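# Pull the cap off a marker on a desk

## Task

Take the cap off the marker so the two are separated, and leave both the marker and its cap lying on the desk; the robot must neither topple nor finish leaning, or the task counts as failed.

## Robot and tools

ROBOT. A LinearBot: an omnidirectional base with a column about 1.7 m high. A carriage rides the column (lift_m, 0 to 1 m) and carries a left and a right six-joint arm. Each arm ends in a five-finger hand. The arm bases sit about 0.57 m + lift_m above the floor, and carriage parts hang roughly 0.15 m below them. A hand point reaches 0.78 m from its shoulder, but only about 0.4 m below its arm base. Parked arm joints 1 to 6: 0, 0.05, 0.05, 1.45, 0, 0. Cameras: carriage_camera (fixed, looking forward and about 20 degrees down), left_wrist_camera and right_wrist_camera (on the little-finger side, aimed at the hand point). All images are 504x504 pixels.

FRAMES. Every position is in metres. In the base frame the origin is on the floor beneath the base centre, x forward, y left, z up; the left_hand and right_hand readings use it and give each hand point. The hand point is 0.045 m in front of the palm. In its own axes +z runs along the straight fingers and +y points out of the palm. base_odometry is in the frame the base had at scene start; heading is in rad, left positive, -3.142 to 3.142. Odometry counts only wheel turns, so slip shows as travel.

TOOL move. All action arguments are absolute targets or offsets as described here. base: one key only, an offset from where the base last reported itself: translate_m (forward +, -2 to 2 m), strafe_m (left +, -2 to 2 m) or rotate_rad (counter-clockwise +, -6.3 to 6.3 rad). joints: a single flat object keyed by joint name, covering both arms, the lift and both hands; each value is an absolute target. lift_m 0 to 1 m. For each side, <side>_joint1_rad -2.617 to 3.054 (turn about vertical, 0 ahead, + left); joint2 0 to 3.141 (shoulder: 0 upper arm back and level, 1.57 up, 3.14 forward); joint3 0 to 3.141 (elbow: 0 folded, 3.14 straight); joint4 -1.57 to 1.57 (wrist pitch, + lifts fingertips); joint5 -1.57 to 1.57 (wrist yaw, + swings fingertips to the right, opposite to joint 1); joint6 -2.094 to 2.094 (roll about the finger direction, + clockwise seen from the forearm). Hand keys little, ring, middle, index, thumb_turn, thumb_bend range -1 (closed; for thumb_turn, in front of the palm) to +1 (open; thumb beside the palm). <side>_hand_force_limit (-1 to 1, about 0 to 10 N at the fingertip, 15 N for thumb motors) and <side>_hand_speed (-0.96 to 1) are settings, not motions. speeds (optional, this action only): translate_m and strafe_m 0.02 to 0.5 m/s, rotate_rad 0.05 to 1.57 rad/s, lift_m 0.02 to 0.27 m/s (default 0.25). min_time_s 0.1 to 8 s sets a floor on arm motion time; 2 or more keeps hand paths straighter and slower. cameras: list of names or ["all"]; [] gives none. blocking: true or omitted waits for rest; false returns in about 0.5 s while motion continues. One action lasts at most 15 s, with a time_out at 14 s. A joint missing from a later action keeps chasing its earlier target.

OTHER TOOLS. wait(seconds 0 to 10, cameras) lets time pass and reports the state, returning early when motion ends. stop(cameras) brakes everything still moving; braked parts read "stopped" and may keep pressing. zoom_image(camera, region [x0, y0, x1, y1] in pixels, origin top-left, at most 504 each way) enlarges part of that camera's newest image. show_instructions shows the reference pages (hand diagrams). finished_scene(scene 1) ends the scene for good; the marker and cap must already be resting on the desk.

RESULTS. base_status and joint_status give done, moving, off_target (resting short, maybe still pushing), not_followed (withheld by the self-collision check, shown as "joint command not followed"), contact_stop, time_out or limit_stop_at_motor_heat. After any unrequested stop or refusal, the remaining move, wait and finished_scene calls in the same reply are skipped. joint_positions shows each joint, fingers on their -1..1 scale. <side>_hand_stopped_by lists six words for little, ring, middle, index, thumb_bend, thumb_turn: moving, target, force, stalled or fault. <side>_<motor>_load_n is fingertip force in N, positive when pushed open; a grip that slips away shows as loads near 0. motor_effort is percent of maximum with the peak in brackets. on_its_own lists what the robot did unasked. A MOTOR HOT line appears at 75 C; at 100 C the arm goes limp for 30 to 60 s.

GRIPPING. A finger motor starts only when its target changes. It stops at the target or when its load hits the force limit, then locks. For a soft grip, close slowly (hand_speed -0.94 or less). At the start force_limit is 0 and hand_speed -0.8. To squeeze harder, raise the force limit and send a more closed target. With thumb_turn near -1 the hand wraps objects 0.035 to 0.065 m thick; thumb tip against index pad pinches small light items.

CAUTIONS. Hand readings drift at long reach, usually reading above the true hand. Arms have no contact stop and keep pushing. Move slowly near the desk and the marker, and don't let either piece drop, even a few millimetres; set parts down gently and release only once they are still. Keep the two hands from pressing or bumping each other (including fingers); a moderate press ends the scene. Avoid fast base drives toward furniture, driving backward under a desk edge, and pulling hard against something held, as these can tip the robot. Park idle arms to let motors cool. Thinking time runs the scene clock, and a command sent mid-motion counts from the robot's position at arrival.

Each tool is called after "Emit:" as name(argument=value, ...), one argument or row to a line, values as JSON.

Reference images:

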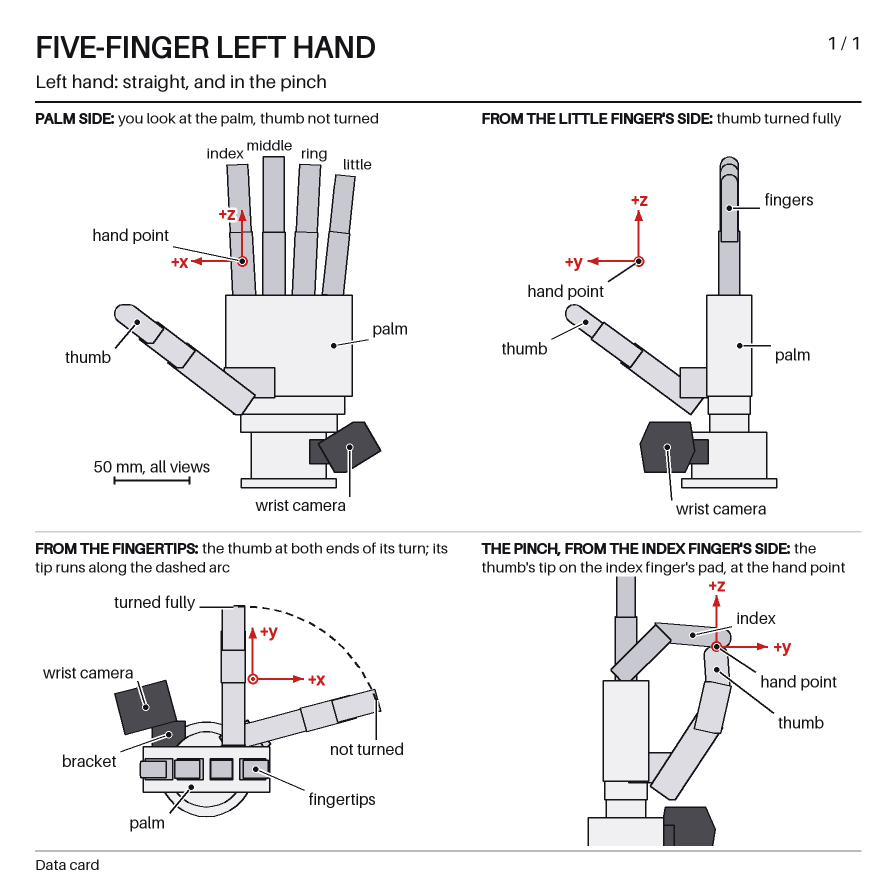

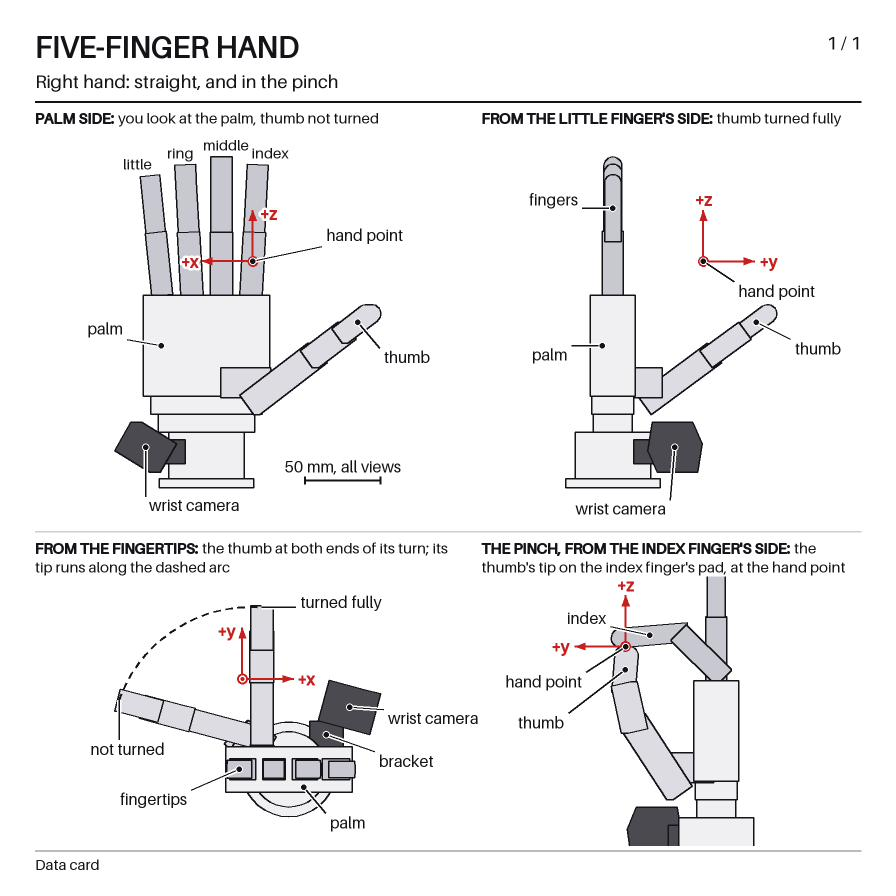

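## Session

Emit:
move(
)

Scene clock: 0.00 s.
Joint torques (N m): no reading
Motor temperatures (°C): left_arm=[25 35 39 39 24 27] | right_arm=[27 33 36 40 28 28]
base_odometry: x=+0.000 y=+0.000 heading=+0.000
base_status: not commanded
joint_positions: lift_m=+0.300 left_joint1_rad=+0.008 left_joint2_rad=+0.038 left_joint3_rad=+0.056 left_joint4_rad=+1.406 left_joint5_rad=-0.002 left_joint6_rad=+0.042 right_joint1_rad=+0.010 right_joint2_rad=+0.069 right_joint3_rad=+0.030 right_joint4_rad=+1.448 right_joint5_rad=-0.014 right_joint6_rad=-0.014 left_hand_little=+1.000 left_hand_ring=+1.000 left_hand_middle=+1.000 left_hand_index=+1.000 left_hand_thumb_turn=+1.000 left_hand_thumb_bend=+1.000 left_hand_force_limit=+0.000 left_hand_speed=-0.800 right_hand_little=+1.000 right_hand_ring=+1.000 right_hand_middle=+1.000 right_hand_index=+1.000 right_hand_thumb_turn=+1.000 right_hand_thumb_bend=+1.000 right_hand_force_limit=+0.000 right_hand_speed=-0.800
joint_status: not commanded
left_hand_stopped_by: target,target,target,target,target,target
right_hand_stopped_by: target,target,target,target,target,target
left_little_load_n: 0.0
left_ring_load_n: 0.0
left_middle_load_n: 0.0
left_index_load_n: 0.0
left_thumb_bend_load_n: 0.0
left_thumb_turn_load_n: 0.0
right_little_load_n: 0.5
right_ring_load_n: 0.0
right_middle_load_n: 0.0
right_index_load_n: 0.0
right_thumb_bend_load_n: 0.0
right_thumb_turn_load_n: 0.0
motor_effort: lift_m=+34 drive_wheels=+0
left_hand: x=+0.3290 y=+0.2870 z=+1.3221 quat_wxyz=(+0.723, -0.051, +0.052, -0.687) (m; base frame)
right_hand: x=+0.3351 y=-0.2803 z=+1.3144 quat_wxyz=(+0.704, -0.063, +0.051, -0.706) (m; base frame)
pictures: carriage_camera, left_wrist_camera, right_wrist_camera

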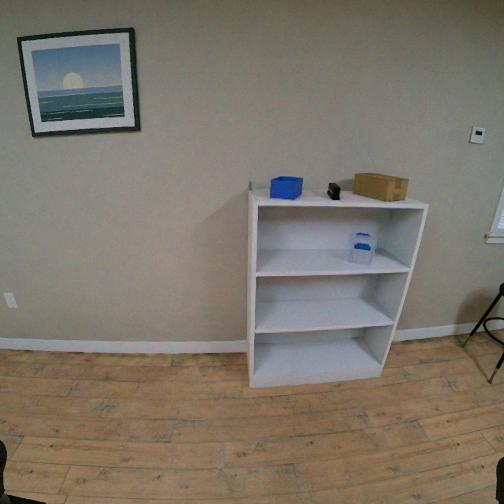

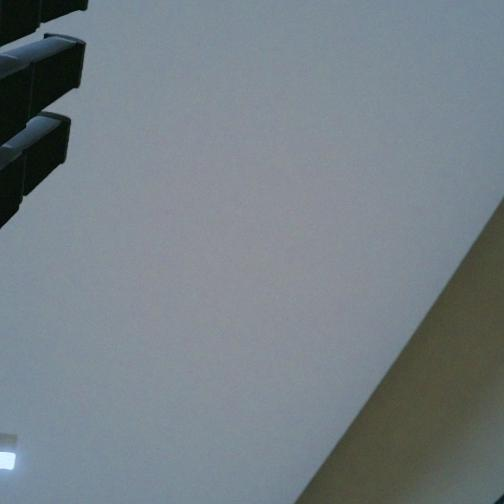

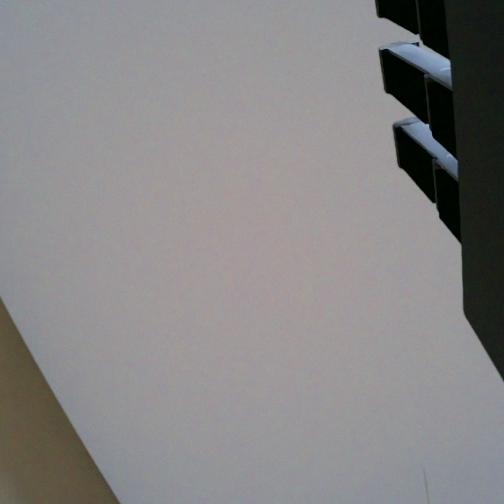

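Emit:
move(
  base={"rotate_rad": -1.3},
  cameras=["carriage_camera"],
)

Emit:
move(
  base={"rotate_rad": -1.3},
  cameras=["carriage_camera"],
)

Emit:
move(
  base={"rotate_rad": -1.3},
  cameras=["carriage_camera"],
)

Scene clock: 7.50 s.
Joint torques (N m): left_arm=[0.46 3.4 6.32 0 -0.1 -0.02] | right_arm=[-0.05 4.11 7.57 0.19 0.06 0.01]
move: done
base_odometry: x=+0.000 y=+0.000 heading=-1.300
base_status: done
joint_positions: lift_m=+0.300 left_joint1_rad=+0.008 left_joint2_rad=+0.038 left_joint3_rad=+0.056 left_joint4_rad=+1.407 left_joint5_rad=-0.002 left_joint6_rad=+0.042 right_joint1_rad=+0.010 right_joint2_rad=+0.069 right_joint3_rad=+0.030 right_joint4_rad=+1.448 right_joint5_rad=-0.014 right_joint6_rad=-0.014 left_hand_little=+1.000 left_hand_ring=+1.000 left_hand_middle=+1.000 left_hand_index=+1.000 left_hand_thumb_turn=+1.000 left_hand_thumb_bend=+1.000 left_hand_force_limit=+0.000 left_hand_speed=-0.800 right_hand_little=+1.000 right_hand_ring=+1.000 right_hand_middle=+1.000 right_hand_index=+1.000 right_hand_thumb_turn=+1.000 right_hand_thumb_bend=+1.000 right_hand_force_limit=+0.000 right_hand_speed=-0.800
joint_status: not commanded
left_hand_stopped_by: target,target,target,target,target,target
right_hand_stopped_by: target,target,target,target,target,target
left_little_load_n: 0.0
left_ring_load_n: 0.0
left_middle_load_n: 0.0
left_index_load_n: 0.0
left_thumb_bend_load_n: 0.0
left_thumb_turn_load_n: 0.0
right_little_load_n: 0.0
right_ring_load_n: 0.0
right_middle_load_n: 0.0
right_index_load_n: 0.0
right_thumb_bend_load_n: 0.0
right_thumb_turn_load_n: 0.0
motor_effort: lift_m=+36(36) drive_wheels=+2(10)
left_hand: x=+0.3289 y=+0.2870 z=+1.3222 quat_wxyz=(+0.723, -0.051, +0.052, -0.687)
right_hand: x=+0.3351 y=-0.2803 z=+1.3144 quat_wxyz=(+0.704, -0.063, +0.051, -0.706)

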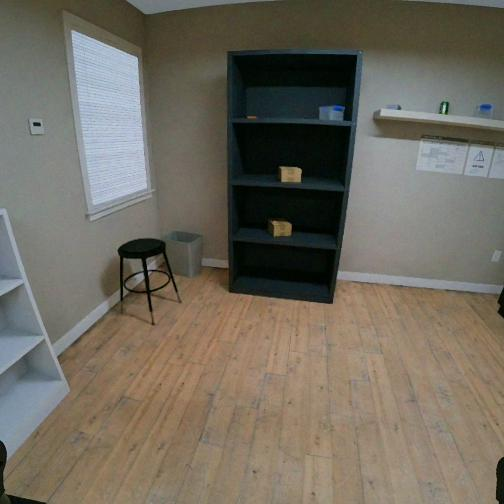

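Scene clock: 10.37 s.
Joint torques (N m): left_arm=[0.49 3.41 6.28 -0.02 -0.11 -0.02] | right_arm=[-0.2 3.9 7.2 0.12 -0.01 -0.03]
move: done
base_odometry: x=+0.000 y=+0.000 heading=-2.599
base_status: done
joint_positions: lift_m=+0.300 left_joint1_rad=+0.008 left_joint2_rad=+0.038 left_joint3_rad=+0.056 left_joint4_rad=+1.407 left_joint5_rad=-0.002 left_joint6_rad=+0.042 right_joint1_rad=+0.010 right_joint2_rad=+0.069 right_joint3_rad=+0.030 right_joint4_rad=+1.448 right_joint5_rad=-0.014 right_joint6_rad=-0.014 left_hand_little=+1.000 left_hand_ring=+1.000 left_hand_middle=+1.000 left_hand_index=+1.000 left_hand_thumb_turn=+1.000 left_hand_thumb_bend=+1.000 left_hand_force_limit=+0.000 left_hand_speed=-0.800 right_hand_little=+1.000 right_hand_ring=+1.000 right_hand_middle=+1.000 right_hand_index=+1.000 right_hand_thumb_turn=+1.000 right_hand_thumb_bend=+1.000 right_hand_force_limit=+0.000 right_hand_speed=-0.800
joint_status: not commanded
left_hand_stopped_by: target,target,target,target,target,target
right_hand_stopped_by: target,target,target,target,target,target
left_little_load_n: 0.0
left_ring_load_n: 0.0
left_middle_load_n: 0.0
left_index_load_n: 0.0
left_thumb_bend_load_n: 0.0
left_thumb_turn_load_n: 0.0
right_little_load_n: 0.0
right_ring_load_n: 0.0
right_middle_load_n: 0.0
right_index_load_n: 0.0
right_thumb_bend_load_n: 0.0
right_thumb_turn_load_n: 0.0
motor_effort: lift_m=+33(37) drive_wheels=+3(12)
left_hand: x=+0.3287 y=+0.2870 z=+1.3223 quat_wxyz=(+0.723, -0.051, +0.052, -0.687)
right_hand: x=+0.3351 y=-0.2803 z=+1.3144 quat_wxyz=(+0.704, -0.063, +0.051, -0.706)

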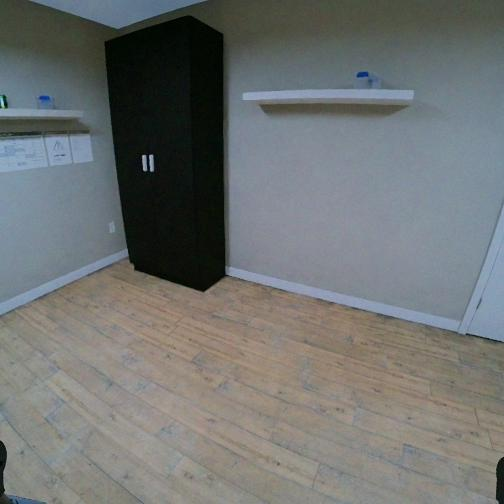

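Scene clock: 13.23 s.
Joint torques (N m): left_arm=[0.51 3.44 6.37 -0.04 -0.11 -0.02] | right_arm=[-0.08 4.07 7.02 0.13 0 0]
move: done
base_odometry: x=+0.000 y=+0.000 heading=+2.384
base_status: done
joint_positions: lift_m=+0.300 left_joint1_rad=+0.008 left_joint2_rad=+0.038 left_joint3_rad=+0.056 left_joint4_rad=+1.408 left_joint5_rad=-0.002 left_joint6_rad=+0.042 right_joint1_rad=+0.010 right_joint2_rad=+0.069 right_joint3_rad=+0.030 right_joint4_rad=+1.448 right_joint5_rad=-0.014 right_joint6_rad=-0.014 left_hand_little=+1.000 left_hand_ring=+1.000 left_hand_middle=+1.000 left_hand_index=+1.000 left_hand_thumb_turn=+1.000 left_hand_thumb_bend=+1.000 left_hand_force_limit=+0.000 left_hand_speed=-0.800 right_hand_little=+1.000 right_hand_ring=+1.000 right_hand_middle=+1.000 right_hand_index=+1.000 right_hand_thumb_turn=+1.000 right_hand_thumb_bend=+1.000 right_hand_force_limit=+0.000 right_hand_speed=-0.800
joint_status: not commanded
left_hand_stopped_by: target,target,target,target,target,target
right_hand_stopped_by: target,target,target,target,target,target
left_little_load_n: 0.0
left_ring_load_n: 0.0
left_middle_load_n: 0.0
left_index_load_n: 0.0
left_thumb_bend_load_n: 0.0
left_thumb_turn_load_n: 0.0
right_little_load_n: 0.0
right_ring_load_n: 0.0
right_middle_load_n: 0.0
right_index_load_n: 0.0
right_thumb_bend_load_n: 0.0
right_thumb_turn_load_n: 0.0
motor_effort: lift_m=+35(37) drive_wheels=+3(11)
left_hand: x=+0.3286 y=+0.2870 z=+1.3223 quat_wxyz=(+0.723, -0.051, +0.051, -0.687)
right_hand: x=+0.3351 y=-0.2803 z=+1.3144 quat_wxyz=(+0.704, -0.063, +0.051, -0.706)

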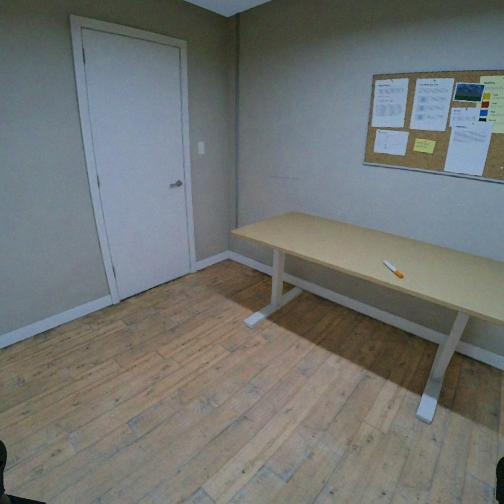

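Emit:
move(
  base={"rotate_rad": -0.81},
  cameras=["carriage_camera"],
)

Emit:
zoom_image(
  camera="carriage_camera",
  region=[130, 180, 330, 380],
)

Scene clock: 20.77 s.
Joint torques (N m): left_arm=[0.51 3.38 6.22 -0.05 -0.11 -0.03] | right_arm=[0.03 3.81 7.24 0.05 -0.06 0.01]
move: done
base_odometry: x=+0.000 y=+0.000 heading=+1.574
base_status: done
joint_positions: lift_m=+0.300 left_joint1_rad=+0.008 left_joint2_rad=+0.038 left_joint3_rad=+0.056 left_joint4_rad=+1.408 left_joint5_rad=-0.002 left_joint6_rad=+0.042 right_joint1_rad=+0.010 right_joint2_rad=+0.069 right_joint3_rad=+0.030 right_joint4_rad=+1.448 right_joint5_rad=-0.014 right_joint6_rad=-0.014 left_hand_little=+1.000 left_hand_ring=+1.000 left_hand_middle=+1.000 left_hand_index=+1.000 left_hand_thumb_turn=+1.000 left_hand_thumb_bend=+1.000 left_hand_force_limit=+0.000 left_hand_speed=-0.800 right_hand_little=+1.000 right_hand_ring=+1.000 right_hand_middle=+1.000 right_hand_index=+1.000 right_hand_thumb_turn=+1.000 right_hand_thumb_bend=+1.000 right_hand_force_limit=+0.000 right_hand_speed=-0.800
joint_status: not commanded
left_hand_stopped_by: target,target,target,target,target,target
right_hand_stopped_by: target,target,target,target,target,target
left_little_load_n: 0.0
left_ring_load_n: 0.0
left_middle_load_n: 0.0
left_index_load_n: 0.0
left_thumb_bend_load_n: 0.0
left_thumb_turn_load_n: 0.0
right_little_load_n: 0.0
right_ring_load_n: 0.0
right_middle_load_n: 0.0
right_index_load_n: 0.0
right_thumb_bend_load_n: 0.0
right_thumb_turn_load_n: 0.0
motor_effort: lift_m=+33(36) drive_wheels=+3(9)
left_hand: x=+0.3286 y=+0.2870 z=+1.3223 quat_wxyz=(+0.723, -0.051, +0.051, -0.687)
right_hand: x=+0.3351 y=-0.2803 z=+1.3144 quat_wxyz=(+0.704, -0.063, +0.051, -0.706)

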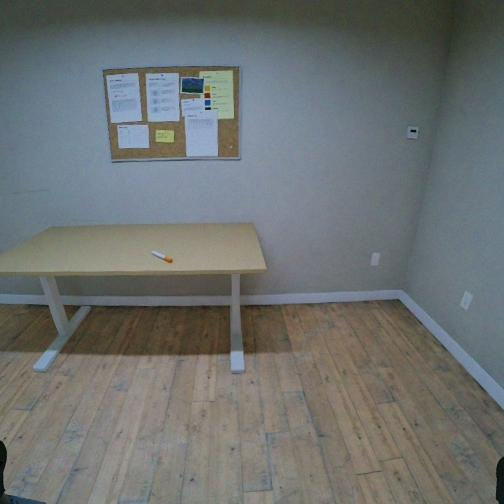

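Scaled by 2.520 from the camera's image (finer frame: 720x720).

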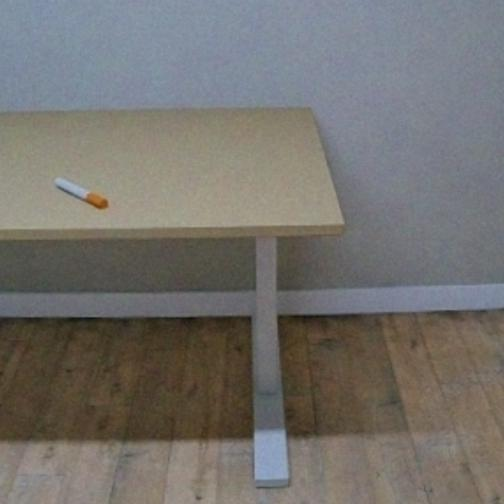

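Emit:
move(
  base={"strafe_m": 0.52},
  speeds={"strafe_m": 0.3},
)

Emit:
move(
  base={"translate_m": 0.7},
  speeds={"translate_m": 0.3},
  joints={"lift_m": 0.4},
  cameras=["carriage_camera"],
)

Emit:
zoom_image(
  camera="carriage_camera",
  region=[150, 230, 350, 430],
)

Scene clock: 48.80 s.
Joint torques (N m): left_arm=[0.66 3.33 6.35 -0.03 -0.1 -0.03] | right_arm=[-0.02 3.88 7.05 0.09 0 0]
move: done
base_odometry: x=-0.520 y=-0.002 heading=+1.574
base_status: done
joint_positions: lift_m=+0.300 left_joint1_rad=+0.008 left_joint2_rad=+0.038 left_joint3_rad=+0.056 left_joint4_rad=+1.408 left_joint5_rad=-0.002 left_joint6_rad=+0.042 right_joint1_rad=+0.010 right_joint2_rad=+0.069 right_joint3_rad=+0.030 right_joint4_rad=+1.448 right_joint5_rad=-0.014 right_joint6_rad=-0.014 left_hand_little=+1.000 left_hand_ring=+1.000 left_hand_middle=+1.000 left_hand_index=+1.000 left_hand_thumb_turn=+1.000 left_hand_thumb_bend=+1.000 left_hand_force_limit=+0.000 left_hand_speed=-0.800 right_hand_little=+1.000 right_hand_ring=+1.000 right_hand_middle=+1.000 right_hand_index=+1.000 right_hand_thumb_turn=+1.000 right_hand_thumb_bend=+1.000 right_hand_force_limit=+0.000 right_hand_speed=-0.800
joint_status: not commanded
left_hand_stopped_by: target,target,target,target,target,target
right_hand_stopped_by: target,target,target,target,target,target
left_little_load_n: 0.0
left_ring_load_n: 0.0
left_middle_load_n: 0.0
left_index_load_n: 0.0
left_thumb_bend_load_n: 0.0
left_thumb_turn_load_n: 0.0
right_little_load_n: 0.0
right_ring_load_n: 0.0
right_middle_load_n: -0.5
right_index_load_n: 0.0
right_thumb_bend_load_n: 0.0
right_thumb_turn_load_n: 0.0
motor_effort: lift_m=+33(36) drive_wheels=-3(14)
left_hand: x=+0.3286 y=+0.2870 z=+1.3223 quat_wxyz=(+0.723, -0.051, +0.051, -0.687)
right_hand: x=+0.3351 y=-0.2803 z=+1.3144 quat_wxyz=(+0.704, -0.063, +0.051, -0.706)
pictures: none

Scene clock: 52.63 s.
Joint torques (N m): left_arm=[0.5 3.51 6.41 -0.02 -0.11 -0.02] | right_arm=[-0.14 3.93 7.01 -0.01 0 0.06]
move: done
base_odometry: x=-0.523 y=+0.699 heading=+1.574
base_status: done
joint_positions: lift_m=+0.400 left_joint1_rad=+0.008 left_joint2_rad=+0.037 left_joint3_rad=+0.057 left_joint4_rad=+1.406 left_joint5_rad=-0.002 left_joint6_rad=+0.042 right_joint1_rad=+0.010 right_joint2_rad=+0.069 right_joint3_rad=+0.030 right_joint4_rad=+1.449 right_joint5_rad=-0.014 right_joint6_rad=-0.014 left_hand_little=+1.000 left_hand_ring=+1.000 left_hand_middle=+1.000 left_hand_index=+1.000 left_hand_thumb_turn=+1.000 left_hand_thumb_bend=+1.000 left_hand_force_limit=+0.000 left_hand_speed=-0.800 right_hand_little=+1.000 right_hand_ring=+1.000 right_hand_middle=+1.000 right_hand_index=+1.000 right_hand_thumb_turn=+1.000 right_hand_thumb_bend=+1.000 right_hand_force_limit=+0.000 right_hand_speed=-0.800
joint_status: all done
left_hand_stopped_by: target,target,target,target,target,target
right_hand_stopped_by: target,target,target,target,target,target
left_little_load_n: 0.0
left_ring_load_n: 0.0
left_middle_load_n: 0.0
left_index_load_n: 0.0
left_thumb_bend_load_n: 0.0
left_thumb_turn_load_n: 0.0
right_little_load_n: 0.0
right_ring_load_n: 0.0
right_middle_load_n: 0.0
right_index_load_n: 0.0
right_thumb_bend_load_n: 0.0
right_thumb_turn_load_n: 0.0
motor_effort: lift_m=+37(44) drive_wheels=-2(11)
left_hand: x=+0.3286 y=+0.2870 z=+1.4223 quat_wxyz=(+0.723, -0.051, +0.052, -0.687)
right_hand: x=+0.3349 y=-0.2803 z=+1.4144 quat_wxyz=(+0.704, -0.062, +0.051, -0.706)

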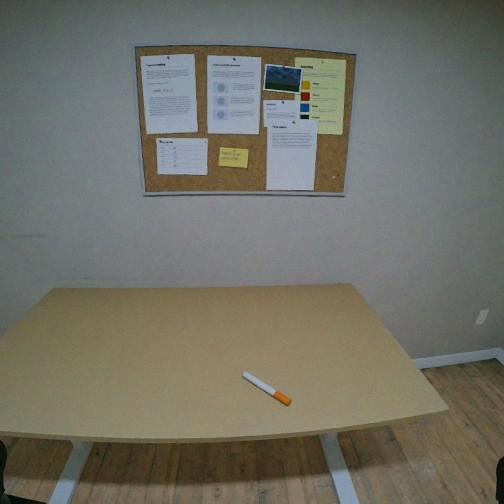

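Scaled by 2.520 from the camera's image (finer frame: 720x720).

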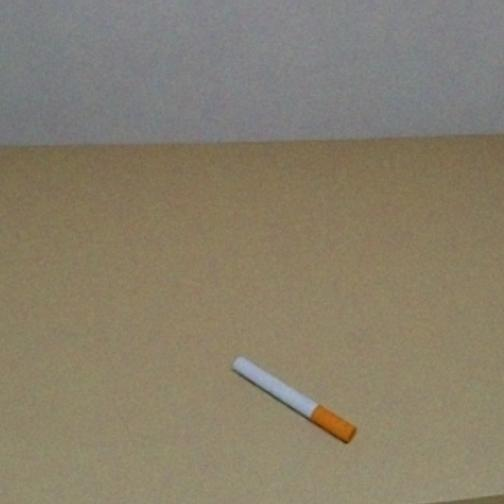

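Emit:
move(
  joints={"left_joint2_rad": 1.2, "left_joint3_rad": 1.2, "left_joint4_rad": 0, "right_joint2_rad": 1.2, "right_joint3_rad": 1.2, "right_joint4_rad": 0, "left_joint5_rad": 0, "left_joint6_rad": 0, "right_joint5_rad": 0, "right_joint6_rad": 0, "left_hand_thumb_turn": -1, "right_hand_thumb_turn": -1},
  min_time_s=2.5,
  cameras=["all"],
)

Emit:
move(
  joints={"left_joint4_rad": -0.8, "right_joint4_rad": -0.8},
  min_time_s=1.5,
)

Emit:
move(
  joints={"left_joint2_rad": 1.7, "right_joint2_rad": 1.7, "left_joint3_rad": 1.7, "right_joint3_rad": 1.7},
  min_time_s=1.5,
)

Emit:
move(
  joints={"left_joint2_rad": 1.7, "right_joint2_rad": 1.7, "left_joint3_rad": 1.2, "right_joint3_rad": 1.2, "left_joint4_rad": 0, "right_joint4_rad": 0},
  min_time_s=1.5,
  cameras=["all"],
)

Scene clock: 100.17 s.
Joint torques (N m): left_arm=[0.49 -3.66 10.41 2.01 -0.08 -0.08] | right_arm=[0.01 -3.59 11.6 1.66 0.11 0.14]
Motor temperatures (°C): left_arm=[25 35 42 38 24 27] | right_arm=[27 33 42 39 27 27]
move: done
base_odometry: x=-0.523 y=+0.698 heading=+1.574
base_status: not commanded
joint_positions: lift_m=+0.400 left_joint1_rad=+0.008 left_joint2_rad=+1.194 left_joint3_rad=+1.174 left_joint4_rad=+0.012 left_joint5_rad=-0.002 left_joint6_rad=+0.006 right_joint1_rad=+0.010 right_joint2_rad=+1.186 right_joint3_rad=+1.176 right_joint4_rad=+0.017 right_joint5_rad=-0.014 right_joint6_rad=-0.012 left_hand_little=+1.000 left_hand_ring=+1.000 left_hand_middle=+1.000 left_hand_index=+1.000 left_hand_thumb_turn=-1.000 left_hand_thumb_bend=+1.000 left_hand_force_limit=+0.000 left_hand_speed=-0.800 right_hand_little=+1.000 right_hand_ring=+1.000 right_hand_middle=+1.000 right_hand_index=+1.000 right_hand_thumb_turn=-1.000 right_hand_thumb_bend=+1.000 right_hand_force_limit=+0.000 right_hand_speed=-0.800
joint_status: all done
left_hand_stopped_by: target,target,target,target,target,target
right_hand_stopped_by: target,target,target,target,target,target
left_little_load_n: 0.0
left_ring_load_n: 0.0
left_middle_load_n: 0.0
left_index_load_n: 0.0
left_thumb_bend_load_n: 0.0
left_thumb_turn_load_n: 0.0
right_little_load_n: 0.0
right_ring_load_n: 0.0
right_middle_load_n: 0.0
right_index_load_n: 0.0
right_thumb_bend_load_n: 0.0
right_thumb_turn_load_n: 0.0
motor_effort: lift_m=+34(37) drive_wheels=-2(3)
left_hand: x=+0.6659 y=+0.2874 z=+1.3292 quat_wxyz=(+0.502, -0.503, +0.501, -0.494)
right_hand: x=+0.6633 y=-0.2771 z=+1.3345 quat_wxyz=(+0.504, -0.507, +0.489, -0.499)
pictures: carriage_camera, left_wrist_camera, right_wrist_camera

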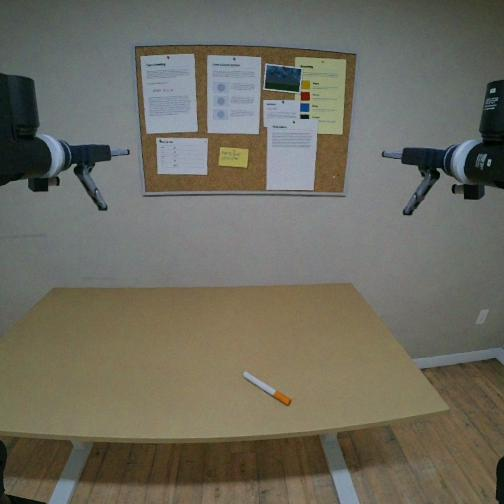

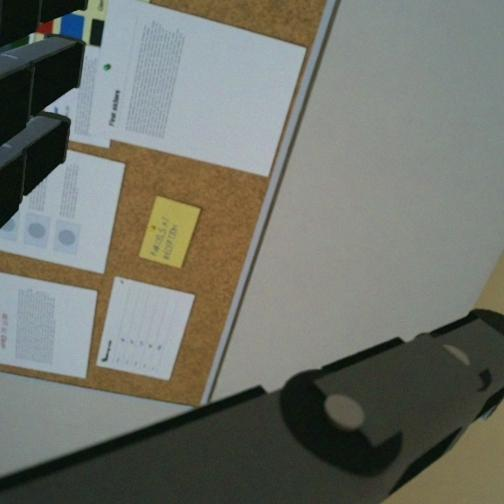

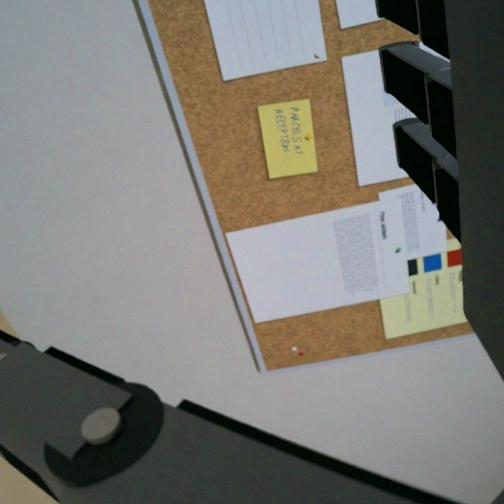

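Scene clock: 102.10 s.
Joint torques (N m): left_arm=[0.47 -3.23 9.78 1.5 -0.09 -0.09] | right_arm=[-0.12 -3.23 10.88 1.34 0.14 0.07]
move: done
base_odometry: x=-0.523 y=+0.698 heading=+1.574
base_status: not commanded
joint_positions: lift_m=+0.400 left_joint1_rad=+0.008 left_joint2_rad=+1.194 left_joint3_rad=+1.176 left_joint4_rad=-0.788 left_joint5_rad=-0.002 left_joint6_rad=+0.006 right_joint1_rad=+0.010 right_joint2_rad=+1.186 right_joint3_rad=+1.177 right_joint4_rad=-0.783 right_joint5_rad=-0.013 right_joint6_rad=-0.012 left_hand_little=+1.000 left_hand_ring=+1.000 left_hand_middle=+1.000 left_hand_index=+1.000 left_hand_thumb_turn=-1.000 left_hand_thumb_bend=+1.000 left_hand_force_limit=+0.000 left_hand_speed=-0.800 right_hand_little=+1.000 right_hand_ring=+1.000 right_hand_middle=+1.000 right_hand_index=+1.000 right_hand_thumb_turn=-1.000 right_hand_thumb_bend=+1.000 right_hand_force_limit=+0.000 right_hand_speed=-0.800
joint_status: all done
left_hand_stopped_by: target,target,target,target,target,target
right_hand_stopped_by: target,target,target,target,target,target
left_little_load_n: 0.0
left_ring_load_n: 0.0
left_middle_load_n: 0.0
left_index_load_n: 0.0
left_thumb_bend_load_n: 0.0
left_thumb_turn_load_n: 0.0
right_little_load_n: 0.0
right_ring_load_n: 0.0
right_middle_load_n: 0.0
right_index_load_n: 0.0
right_thumb_bend_load_n: 0.0
right_thumb_turn_load_n: 0.0
motor_effort: lift_m=+36(37) drive_wheels=-2(3)
left_hand: x=+0.5403 y=+0.2864 z=+1.1569 quat_wxyz=(+0.266, -0.657, +0.655, -0.262)
right_hand: x=+0.5401 y=-0.2784 z=+1.1604 quat_wxyz=(+0.272, -0.663, +0.645, -0.264)
pictures: none

Scene clock: 103.90 s.
Joint torques (N m): left_arm=[0.5 -7.19 9.74 1.6 -0.09 -0.09] | right_arm=[-0.06 -7.43 10.58 1.4 0.11 0.09]
move: done
base_odometry: x=-0.523 y=+0.698 heading=+1.574
base_status: not commanded
joint_positions: lift_m=+0.400 left_joint1_rad=+0.008 left_joint2_rad=+1.691 left_joint3_rad=+1.676 left_joint4_rad=-0.797 left_joint5_rad=-0.002 left_joint6_rad=+0.006 right_joint1_rad=+0.010 right_joint2_rad=+1.679 right_joint3_rad=+1.677 right_joint4_rad=-0.792 right_joint5_rad=-0.013 right_joint6_rad=-0.012 left_hand_little=+1.000 left_hand_ring=+1.000 left_hand_middle=+1.000 left_hand_index=+1.000 left_hand_thumb_turn=-1.000 left_hand_thumb_bend=+1.000 left_hand_force_limit=+0.000 left_hand_speed=-0.800 right_hand_little=+1.000 right_hand_ring=+1.000 right_hand_middle=+1.000 right_hand_index=+1.000 right_hand_thumb_turn=-1.000 right_hand_thumb_bend=+1.000 right_hand_force_limit=+0.000 right_hand_speed=-0.800
joint_status: all done
left_hand_stopped_by: target,target,target,target,target,target
right_hand_stopped_by: target,target,target,target,target,target
left_little_load_n: 0.0
left_ring_load_n: 0.0
left_middle_load_n: 0.0
left_index_load_n: 0.0
left_thumb_bend_load_n: 0.0
left_thumb_turn_load_n: 0.0
right_little_load_n: 0.0
right_ring_load_n: 0.0
right_middle_load_n: 0.0
right_index_load_n: 0.0
right_thumb_bend_load_n: 0.0
right_thumb_turn_load_n: 0.0
motor_effort: lift_m=+35(38) drive_wheels=-2(3)
left_hand: x=+0.6674 y=+0.2874 z=+1.1734 quat_wxyz=(+0.264, -0.658, +0.656, -0.260)
right_hand: x=+0.6668 y=-0.2772 z=+1.1798 quat_wxyz=(+0.272, -0.663, +0.645, -0.264)
pictures: none

Scene clock: 105.87 s.
Joint torques (N m): left_arm=[0.51 -7.53 7.25 2.11 -0.09 -0.08] | right_arm=[0.01 -7.86 8.08 1.75 0.09 0.14]
move: done
base_odometry: x=-0.523 y=+0.698 heading=+1.574
base_status: not commanded
joint_positions: lift_m=+0.400 left_joint1_rad=+0.008 left_joint2_rad=+1.691 left_joint3_rad=+1.208 left_joint4_rad=-0.012 left_joint5_rad=-0.002 left_joint6_rad=+0.006 right_joint1_rad=+0.010 right_joint2_rad=+1.679 right_joint3_rad=+1.211 right_joint4_rad=-0.008 right_joint5_rad=-0.012 right_joint6_rad=-0.012 left_hand_little=+1.000 left_hand_ring=+1.000 left_hand_middle=+1.000 left_hand_index=+1.000 left_hand_thumb_turn=-1.000 left_hand_thumb_bend=+1.000 left_hand_force_limit=+0.000 left_hand_speed=-0.800 right_hand_little=+1.000 right_hand_ring=+1.000 right_hand_middle=+1.000 right_hand_index=+1.000 right_hand_thumb_turn=-1.000 right_hand_thumb_bend=+1.000 right_hand_force_limit=+0.000 right_hand_speed=-0.800
joint_status: all done
left_hand_stopped_by: target,target,target,target,target,target
right_hand_stopped_by: target,target,target,target,target,target
left_little_load_n: 0.0
left_ring_load_n: 0.0
left_middle_load_n: 0.0
left_index_load_n: 0.0
left_thumb_bend_load_n: 0.0
left_thumb_turn_load_n: 0.0
right_little_load_n: 0.0
right_ring_load_n: 0.0
right_middle_load_n: 0.0
right_index_load_n: -0.5
right_thumb_bend_load_n: 0.0
right_thumb_turn_load_n: 0.0
motor_effort: lift_m=+33(37) drive_wheels=+1(3)
left_hand: x=+0.7329 y=+0.2880 z=+1.1120 quat_wxyz=(+0.365, -0.608, +0.606, -0.359)
right_hand: x=+0.7332 y=-0.2767 z=+1.1203 quat_wxyz=(+0.372, -0.613, +0.595, -0.365)
pictures: carriage_camera, left_wrist_camera, right_wrist_camera

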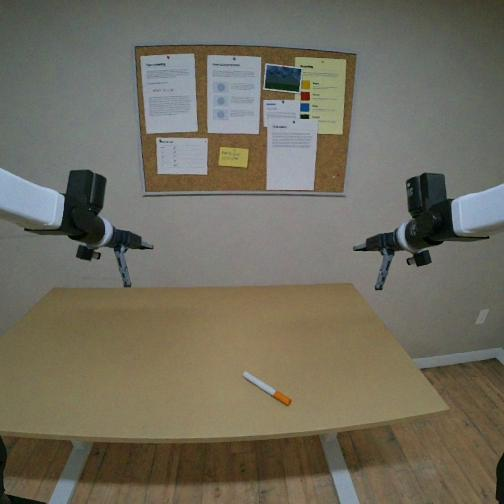

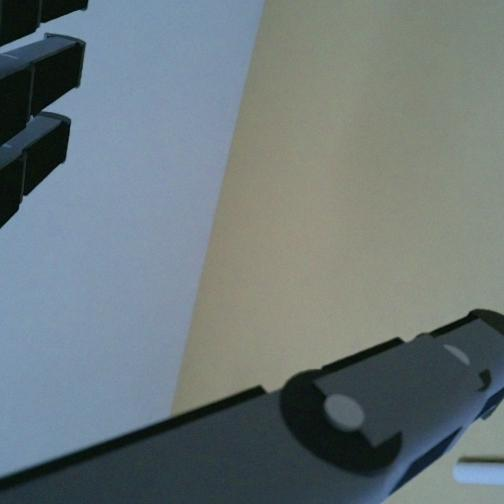

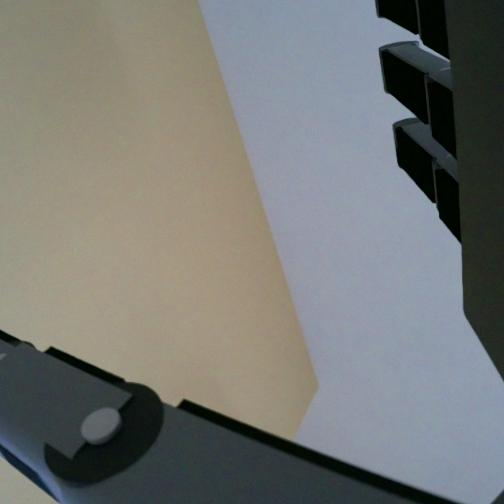

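Emit:
move(
  joints={"lift_m": 0.8},
  cameras=["carriage_camera"],
)

Emit:
zoom_image(
  camera="carriage_camera",
  region=[150, 304, 350, 504],
)

Emit:
move(
  joints={"lift_m": 0.4},
  cameras=["carriage_camera"],
)

Emit:
zoom_image(
  camera="carriage_camera",
  region=[150, 304, 350, 504],
)

Scene clock: 149.17 s.
Joint torques (N m): left_arm=[0.5 -8.31 8.08 1.96 -0.08 -0.08] | right_arm=[0.17 -9.11 8.88 1.63 0.09 0.08]
Motor temperatures (°C): left_arm=[25 36 42 41 24 27] | right_arm=[27 37 42 44 27 27]
move: done
base_odometry: x=-0.523 y=+0.698 heading=+1.574
base_status: not commanded
joint_positions: lift_m=+0.800 left_joint1_rad=+0.008 left_joint2_rad=+1.699 left_joint3_rad=+1.198 left_joint4_rad=+0.003 left_joint5_rad=-0.002 left_joint6_rad=+0.006 right_joint1_rad=+0.010 right_joint2_rad=+1.688 right_joint3_rad=+1.202 right_joint4_rad=+0.007 right_joint5_rad=-0.012 right_joint6_rad=-0.012 left_hand_little=+1.000 left_hand_ring=+1.000 left_hand_middle=+1.000 left_hand_index=+1.000 left_hand_thumb_turn=-1.000 left_hand_thumb_bend=+1.000 left_hand_force_limit=+0.000 left_hand_speed=-0.800 right_hand_little=+1.000 right_hand_ring=+1.000 right_hand_middle=+1.000 right_hand_index=+1.000 right_hand_thumb_turn=-1.000 right_hand_thumb_bend=+1.000 right_hand_force_limit=+0.000 right_hand_speed=-0.800
joint_status: all done
left_hand_stopped_by: target,target,target,target,target,target
right_hand_stopped_by: target,target,target,target,target,target
left_little_load_n: 0.0
left_ring_load_n: 0.0
left_middle_load_n: 0.0
left_index_load_n: 0.0
left_thumb_bend_load_n: 0.0
left_thumb_turn_load_n: 0.0
right_little_load_n: 0.0
right_ring_load_n: 0.0
right_middle_load_n: 0.0
right_index_load_n: 0.0
right_thumb_bend_load_n: 0.0
right_thumb_turn_load_n: 0.0
motor_effort: lift_m=+35(44) drive_wheels=+2(3)
left_hand: x=+0.7336 y=+0.2880 z=+1.5068 quat_wxyz=(+0.364, -0.609, +0.607, -0.358)
right_hand: x=+0.7339 y=-0.2767 z=+1.5150 quat_wxyz=(+0.371, -0.613, +0.595, -0.364)

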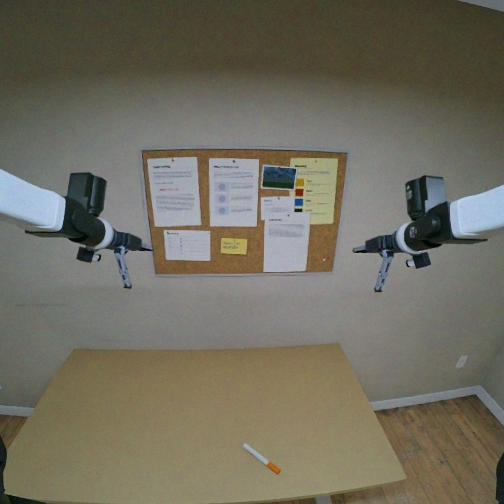

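Scaled by 2.520 from the camera's image (finer frame: 720x720).

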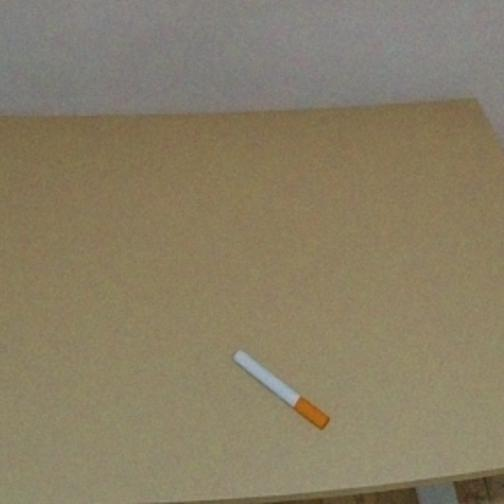

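Scene clock: 151.30 s.
Joint torques (N m): left_arm=[0.51 -8.27 8.08 1.98 -0.08 -0.08] | right_arm=[0.02 -9.13 9.13 1.69 0.05 0.13]
move: done
base_odometry: x=-0.523 y=+0.698 heading=+1.574
base_status: not commanded
joint_positions: lift_m=+0.400 left_joint1_rad=+0.008 left_joint2_rad=+1.699 left_joint3_rad=+1.198 left_joint4_rad=-0.003 left_joint5_rad=-0.002 left_joint6_rad=+0.006 right_joint1_rad=+0.010 right_joint2_rad=+1.688 right_joint3_rad=+1.202 right_joint4_rad=+0.002 right_joint5_rad=-0.012 right_joint6_rad=-0.012 left_hand_little=+1.000 left_hand_ring=+1.000 left_hand_middle=+1.000 left_hand_index=+1.000 left_hand_thumb_turn=-1.000 left_hand_thumb_bend=+1.000 left_hand_force_limit=+0.000 left_hand_speed=-0.800 right_hand_little=+1.000 right_hand_ring=+1.000 right_hand_middle=+1.000 right_hand_index=+1.000 right_hand_thumb_turn=-1.000 right_hand_thumb_bend=+1.000 right_hand_force_limit=+0.000 right_hand_speed=-0.800
joint_status: all done
left_hand_stopped_by: target,target,target,target,target,target
right_hand_stopped_by: target,target,target,target,target,target
left_little_load_n: 0.0
left_ring_load_n: 0.0
left_middle_load_n: 0.0
left_index_load_n: -0.5
left_thumb_bend_load_n: 0.0
left_thumb_turn_load_n: 0.0
right_little_load_n: 0.0
right_ring_load_n: 0.0
right_middle_load_n: 0.0
right_index_load_n: 0.0
right_thumb_bend_load_n: 0.0
right_thumb_turn_load_n: 0.0
motor_effort: lift_m=+31(34) drive_wheels=+2(3)
left_hand: x=+0.7325 y=+0.2880 z=+1.1058 quat_wxyz=(+0.363, -0.610, +0.608, -0.357)
right_hand: x=+0.7329 y=-0.2767 z=+1.1140 quat_wxyz=(+0.369, -0.614, +0.596, -0.362)

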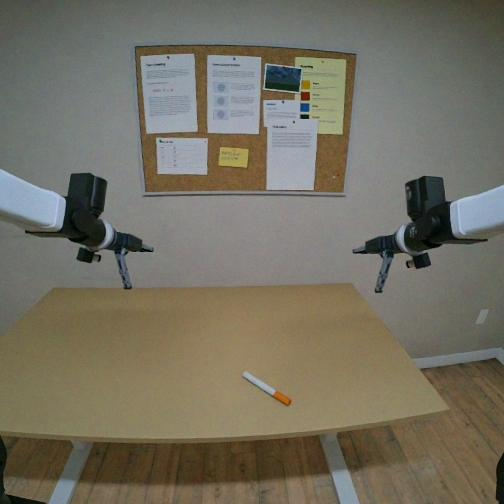

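Scaled by 2.520 from the camera's image (finer frame: 720x720).

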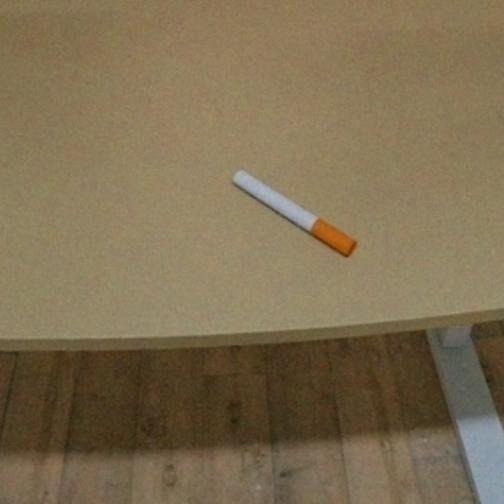

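Emit:
move(
  base={"strafe_m": 0.385},
  speeds={"strafe_m": 0.25},
)

Emit:
move(
  base={"rotate_rad": -0.69},
  speeds={"rotate_rad": 0.5},
  joints={"lift_m": 0.35},
  cameras=["carriage_camera"],
)

Emit:
zoom_image(
  camera="carriage_camera",
  region=[150, 284, 350, 484],
)

Scene clock: 177.23 s.
Joint torques (N m): left_arm=[0.46 -8.36 7.92 1.98 -0.07 -0.08] | right_arm=[-0.08 -8.81 8.9 1.72 0.12 0.12]
move: done
base_odometry: x=-0.908 y=+0.697 heading=+1.574
base_status: done
joint_positions: lift_m=+0.400 left_joint1_rad=+0.009 left_joint2_rad=+1.699 left_joint3_rad=+1.198 left_joint4_rad=-0.002 left_joint5_rad=-0.002 left_joint6_rad=+0.006 right_joint1_rad=+0.010 right_joint2_rad=+1.688 right_joint3_rad=+1.202 right_joint4_rad=+0.002 right_joint5_rad=-0.011 right_joint6_rad=-0.012 left_hand_little=+1.000 left_hand_ring=+1.000 left_hand_middle=+1.000 left_hand_index=+1.000 left_hand_thumb_turn=-1.000 left_hand_thumb_bend=+1.000 left_hand_force_limit=+0.000 left_hand_speed=-0.800 right_hand_little=+1.000 right_hand_ring=+1.000 right_hand_middle=+1.000 right_hand_index=+1.000 right_hand_thumb_turn=-1.000 right_hand_thumb_bend=+1.000 right_hand_force_limit=+0.000 right_hand_speed=-0.800
joint_status: not commanded
left_hand_stopped_by: target,target,target,target,target,target
right_hand_stopped_by: target,target,target,target,target,target
left_little_load_n: 0.0
left_ring_load_n: 0.0
left_middle_load_n: 0.0
left_index_load_n: -0.5
left_thumb_bend_load_n: 0.0
left_thumb_turn_load_n: 0.0
right_little_load_n: 0.0
right_ring_load_n: 0.0
right_middle_load_n: -0.5
right_index_load_n: 0.0
right_thumb_bend_load_n: 0.0
right_thumb_turn_load_n: 0.0
motor_effort: lift_m=+33(35) drive_wheels=-1(10)
left_hand: x=+0.7326 y=+0.2885 z=+1.1058 quat_wxyz=(+0.363, -0.610, +0.607, -0.356)
right_hand: x=+0.7330 y=-0.2770 z=+1.1140 quat_wxyz=(+0.369, -0.614, +0.596, -0.363)
pictures: none

Scene clock: 179.53 s.
Joint torques (N m): left_arm=[0.53 -8.28 8.21 2.01 -0.09 -0.08] | right_arm=[-0.02 -9.22 8.91 1.7 0.09 0.18]
move: done
base_odometry: x=-0.908 y=+0.697 heading=+0.884
base_status: done
joint_positions: lift_m=+0.350 left_joint1_rad=+0.008 left_joint2_rad=+1.700 left_joint3_rad=+1.197 left_joint4_rad=-0.004 left_joint5_rad=-0.002 left_joint6_rad=+0.006 right_joint1_rad=+0.009 right_joint2_rad=+1.691 right_joint3_rad=+1.201 right_joint4_rad=+0.004 right_joint5_rad=-0.008 right_joint6_rad=-0.012 left_hand_little=+1.000 left_hand_ring=+1.000 left_hand_middle=+1.000 left_hand_index=+1.000 left_hand_thumb_turn=-1.000 left_hand_thumb_bend=+1.000 left_hand_force_limit=+0.000 left_hand_speed=-0.800 right_hand_little=+1.000 right_hand_ring=+1.000 right_hand_middle=+1.000 right_hand_index=+1.000 right_hand_thumb_turn=-1.000 right_hand_thumb_bend=+1.000 right_hand_force_limit=+0.000 right_hand_speed=-0.800
joint_status: all done
left_hand_stopped_by: target,target,target,target,target,target
right_hand_stopped_by: target,target,target,target,target,target
left_little_load_n: 0.0
left_ring_load_n: 0.0
left_middle_load_n: -0.5
left_index_load_n: 0.0
left_thumb_bend_load_n: 0.0
left_thumb_turn_load_n: 0.0
right_little_load_n: 0.0
right_ring_load_n: 0.0
right_middle_load_n: 0.0
right_index_load_n: 0.0
right_thumb_bend_load_n: 0.0
right_thumb_turn_load_n: 0.0
motor_effort: lift_m=+30(35) drive_wheels=+2(11)
left_hand: x=+0.7319 y=+0.2880 z=+1.0547 quat_wxyz=(+0.362, -0.610, +0.608, -0.356)
right_hand: x=+0.7333 y=-0.2779 z=+1.0622 quat_wxyz=(+0.367, -0.614, +0.598, -0.363)

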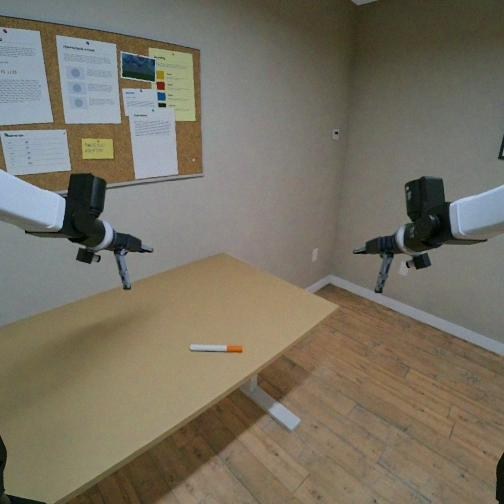

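Scaled by 2.520 from the camera's image (finer frame: 720x720).

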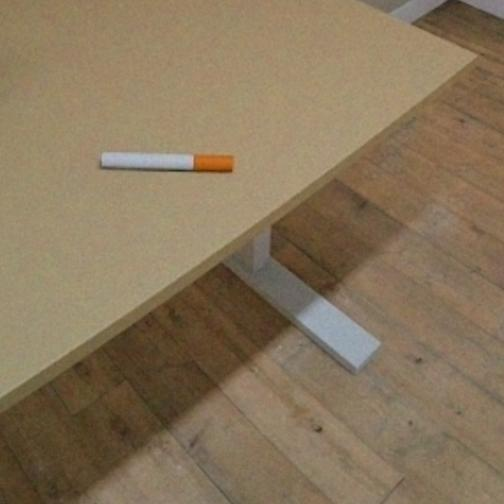

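Emit:
move(
  base={"strafe_m": 0.0775},
  speeds={"strafe_m": 0.1},
  joints={"left_joint5_rad": -0.6, "right_joint5_rad": 0.6, "left_hand_index": 0.2, "left_hand_middle": 0.2, "left_hand_thumb_bend": 0.0, "right_hand_index": 0.2, "right_hand_middle": 0.2, "right_hand_thumb_bend": 0.0},
  min_time_s=1.5,
)

Emit:
move(
  base={"translate_m": 0.06},
  speeds={"translate_m": 0.1},
  cameras=["all"],
)

Emit:
zoom_image(
  camera="carriage_camera",
  region=[150, 284, 350, 484],
)

Scene clock: 194.07 s.
Joint torques (N m): left_arm=[0.5 -8.31 8.01 1.87 -0.43 -0.07] | right_arm=[0.18 -9.03 8.88 1.55 0.32 0.11]
move: done
base_odometry: x=-0.967 y=+0.747 heading=+0.884
base_status: done
joint_positions: lift_m=+0.350 left_joint1_rad=+0.008 left_joint2_rad=+1.700 left_joint3_rad=+1.197 left_joint4_rad=-0.004 left_joint5_rad=-0.590 left_joint6_rad=+0.005 right_joint1_rad=+0.009 right_joint2_rad=+1.691 right_joint3_rad=+1.201 right_joint4_rad=+0.004 right_joint5_rad=+0.587 right_joint6_rad=-0.012 left_hand_little=+1.000 left_hand_ring=+1.000 left_hand_middle=+0.200 left_hand_index=+0.200 left_hand_thumb_turn=-1.000 left_hand_thumb_bend=+0.000 left_hand_force_limit=+0.000 left_hand_speed=-0.800 right_hand_little=+1.000 right_hand_ring=+1.000 right_hand_middle=+0.200 right_hand_index=+0.200 right_hand_thumb_turn=-1.000 right_hand_thumb_bend=+0.000 right_hand_force_limit=+0.000 right_hand_speed=-0.800
joint_status: all done
left_hand_stopped_by: target,target,target,target,target,target
right_hand_stopped_by: target,target,target,target,target,target
left_little_load_n: 0.0
left_ring_load_n: 0.0
left_middle_load_n: 0.0
left_index_load_n: 0.0
left_thumb_bend_load_n: 0.0
left_thumb_turn_load_n: 0.5
right_little_load_n: 0.0
right_ring_load_n: 0.0
right_middle_load_n: 0.0
right_index_load_n: 0.0
right_thumb_bend_load_n: 0.0
right_thumb_turn_load_n: 0.0
motor_effort: lift_m=+33(35) drive_wheels=+3(9)
left_hand: x=+0.7172 y=+0.4005 z=+1.0626 quat_wxyz=(+0.522, -0.688, +0.478, -0.163)
right_hand: x=+0.7206 y=-0.3922 z=+1.0696 quat_wxyz=(+0.173, -0.481, +0.680, -0.525)
pictures: none

Scene clock: 195.43 s.
Joint torques (N m): left_arm=[0.5 -8.38 8.01 1.9 -0.42 -0.06] | right_arm=[0.14 -9.03 9.05 1.53 0.36 0.13]
move: done
base_odometry: x=-0.930 y=+0.793 heading=+0.884
base_status: done
joint_positions: lift_m=+0.350 left_joint1_rad=+0.008 left_joint2_rad=+1.700 left_joint3_rad=+1.197 left_joint4_rad=-0.003 left_joint5_rad=-0.591 left_joint6_rad=+0.005 right_joint1_rad=+0.009 right_joint2_rad=+1.691 right_joint3_rad=+1.201 right_joint4_rad=+0.004 right_joint5_rad=+0.589 right_joint6_rad=-0.012 left_hand_little=+1.000 left_hand_ring=+1.000 left_hand_middle=+0.200 left_hand_index=+0.200 left_hand_thumb_turn=-1.000 left_hand_thumb_bend=+0.000 left_hand_force_limit=+0.000 left_hand_speed=-0.800 right_hand_little=+1.000 right_hand_ring=+1.000 right_hand_middle=+0.200 right_hand_index=+0.200 right_hand_thumb_turn=-1.000 right_hand_thumb_bend=+0.000 right_hand_force_limit=+0.000 right_hand_speed=-0.800
joint_status: not commanded
left_hand_stopped_by: target,target,target,target,target,target
right_hand_stopped_by: target,target,target,target,target,target
left_little_load_n: 0.0
left_ring_load_n: 0.0
left_middle_load_n: 0.0
left_index_load_n: 0.0
left_thumb_bend_load_n: 0.0
left_thumb_turn_load_n: 0.0
right_little_load_n: 0.0
right_ring_load_n: 0.0
right_middle_load_n: 0.0
right_index_load_n: 0.0
right_thumb_bend_load_n: 0.0
right_thumb_turn_load_n: 0.0
motor_effort: lift_m=+33(35) drive_wheels=-3(10)
left_hand: x=+0.7172 y=+0.4008 z=+1.0628 quat_wxyz=(+0.522, -0.688, +0.477, -0.163)
right_hand: x=+0.7205 y=-0.3926 z=+1.0697 quat_wxyz=(+0.173, -0.481, +0.680, -0.525)
pictures: carriage_camera, left_wrist_camera, right_wrist_camera

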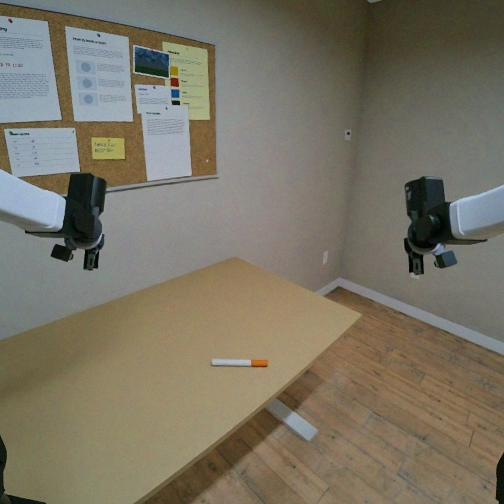

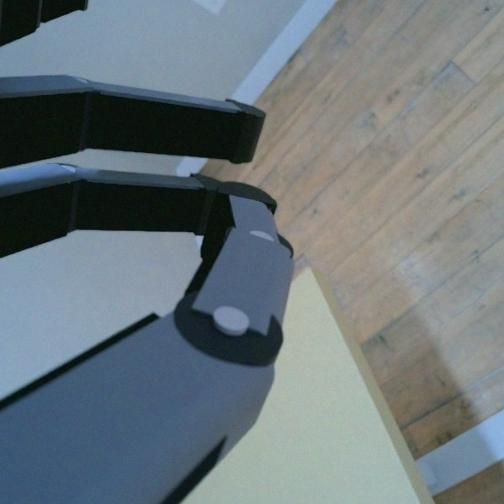

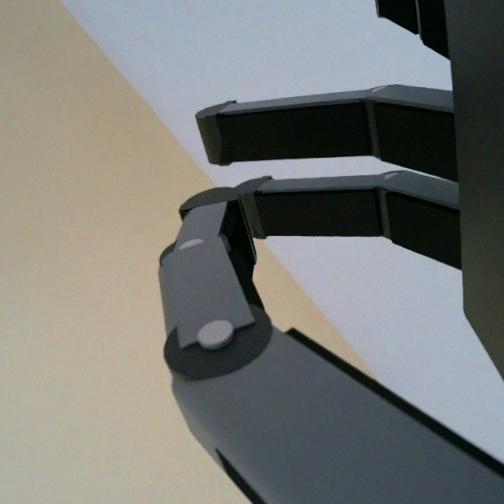

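Scaled by 2.520 from the camera's image (finer frame: 720x720).

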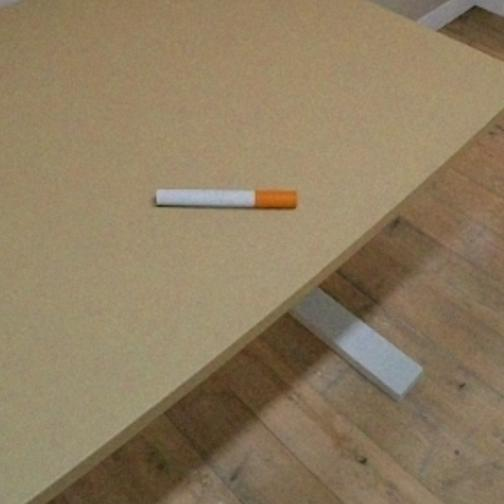

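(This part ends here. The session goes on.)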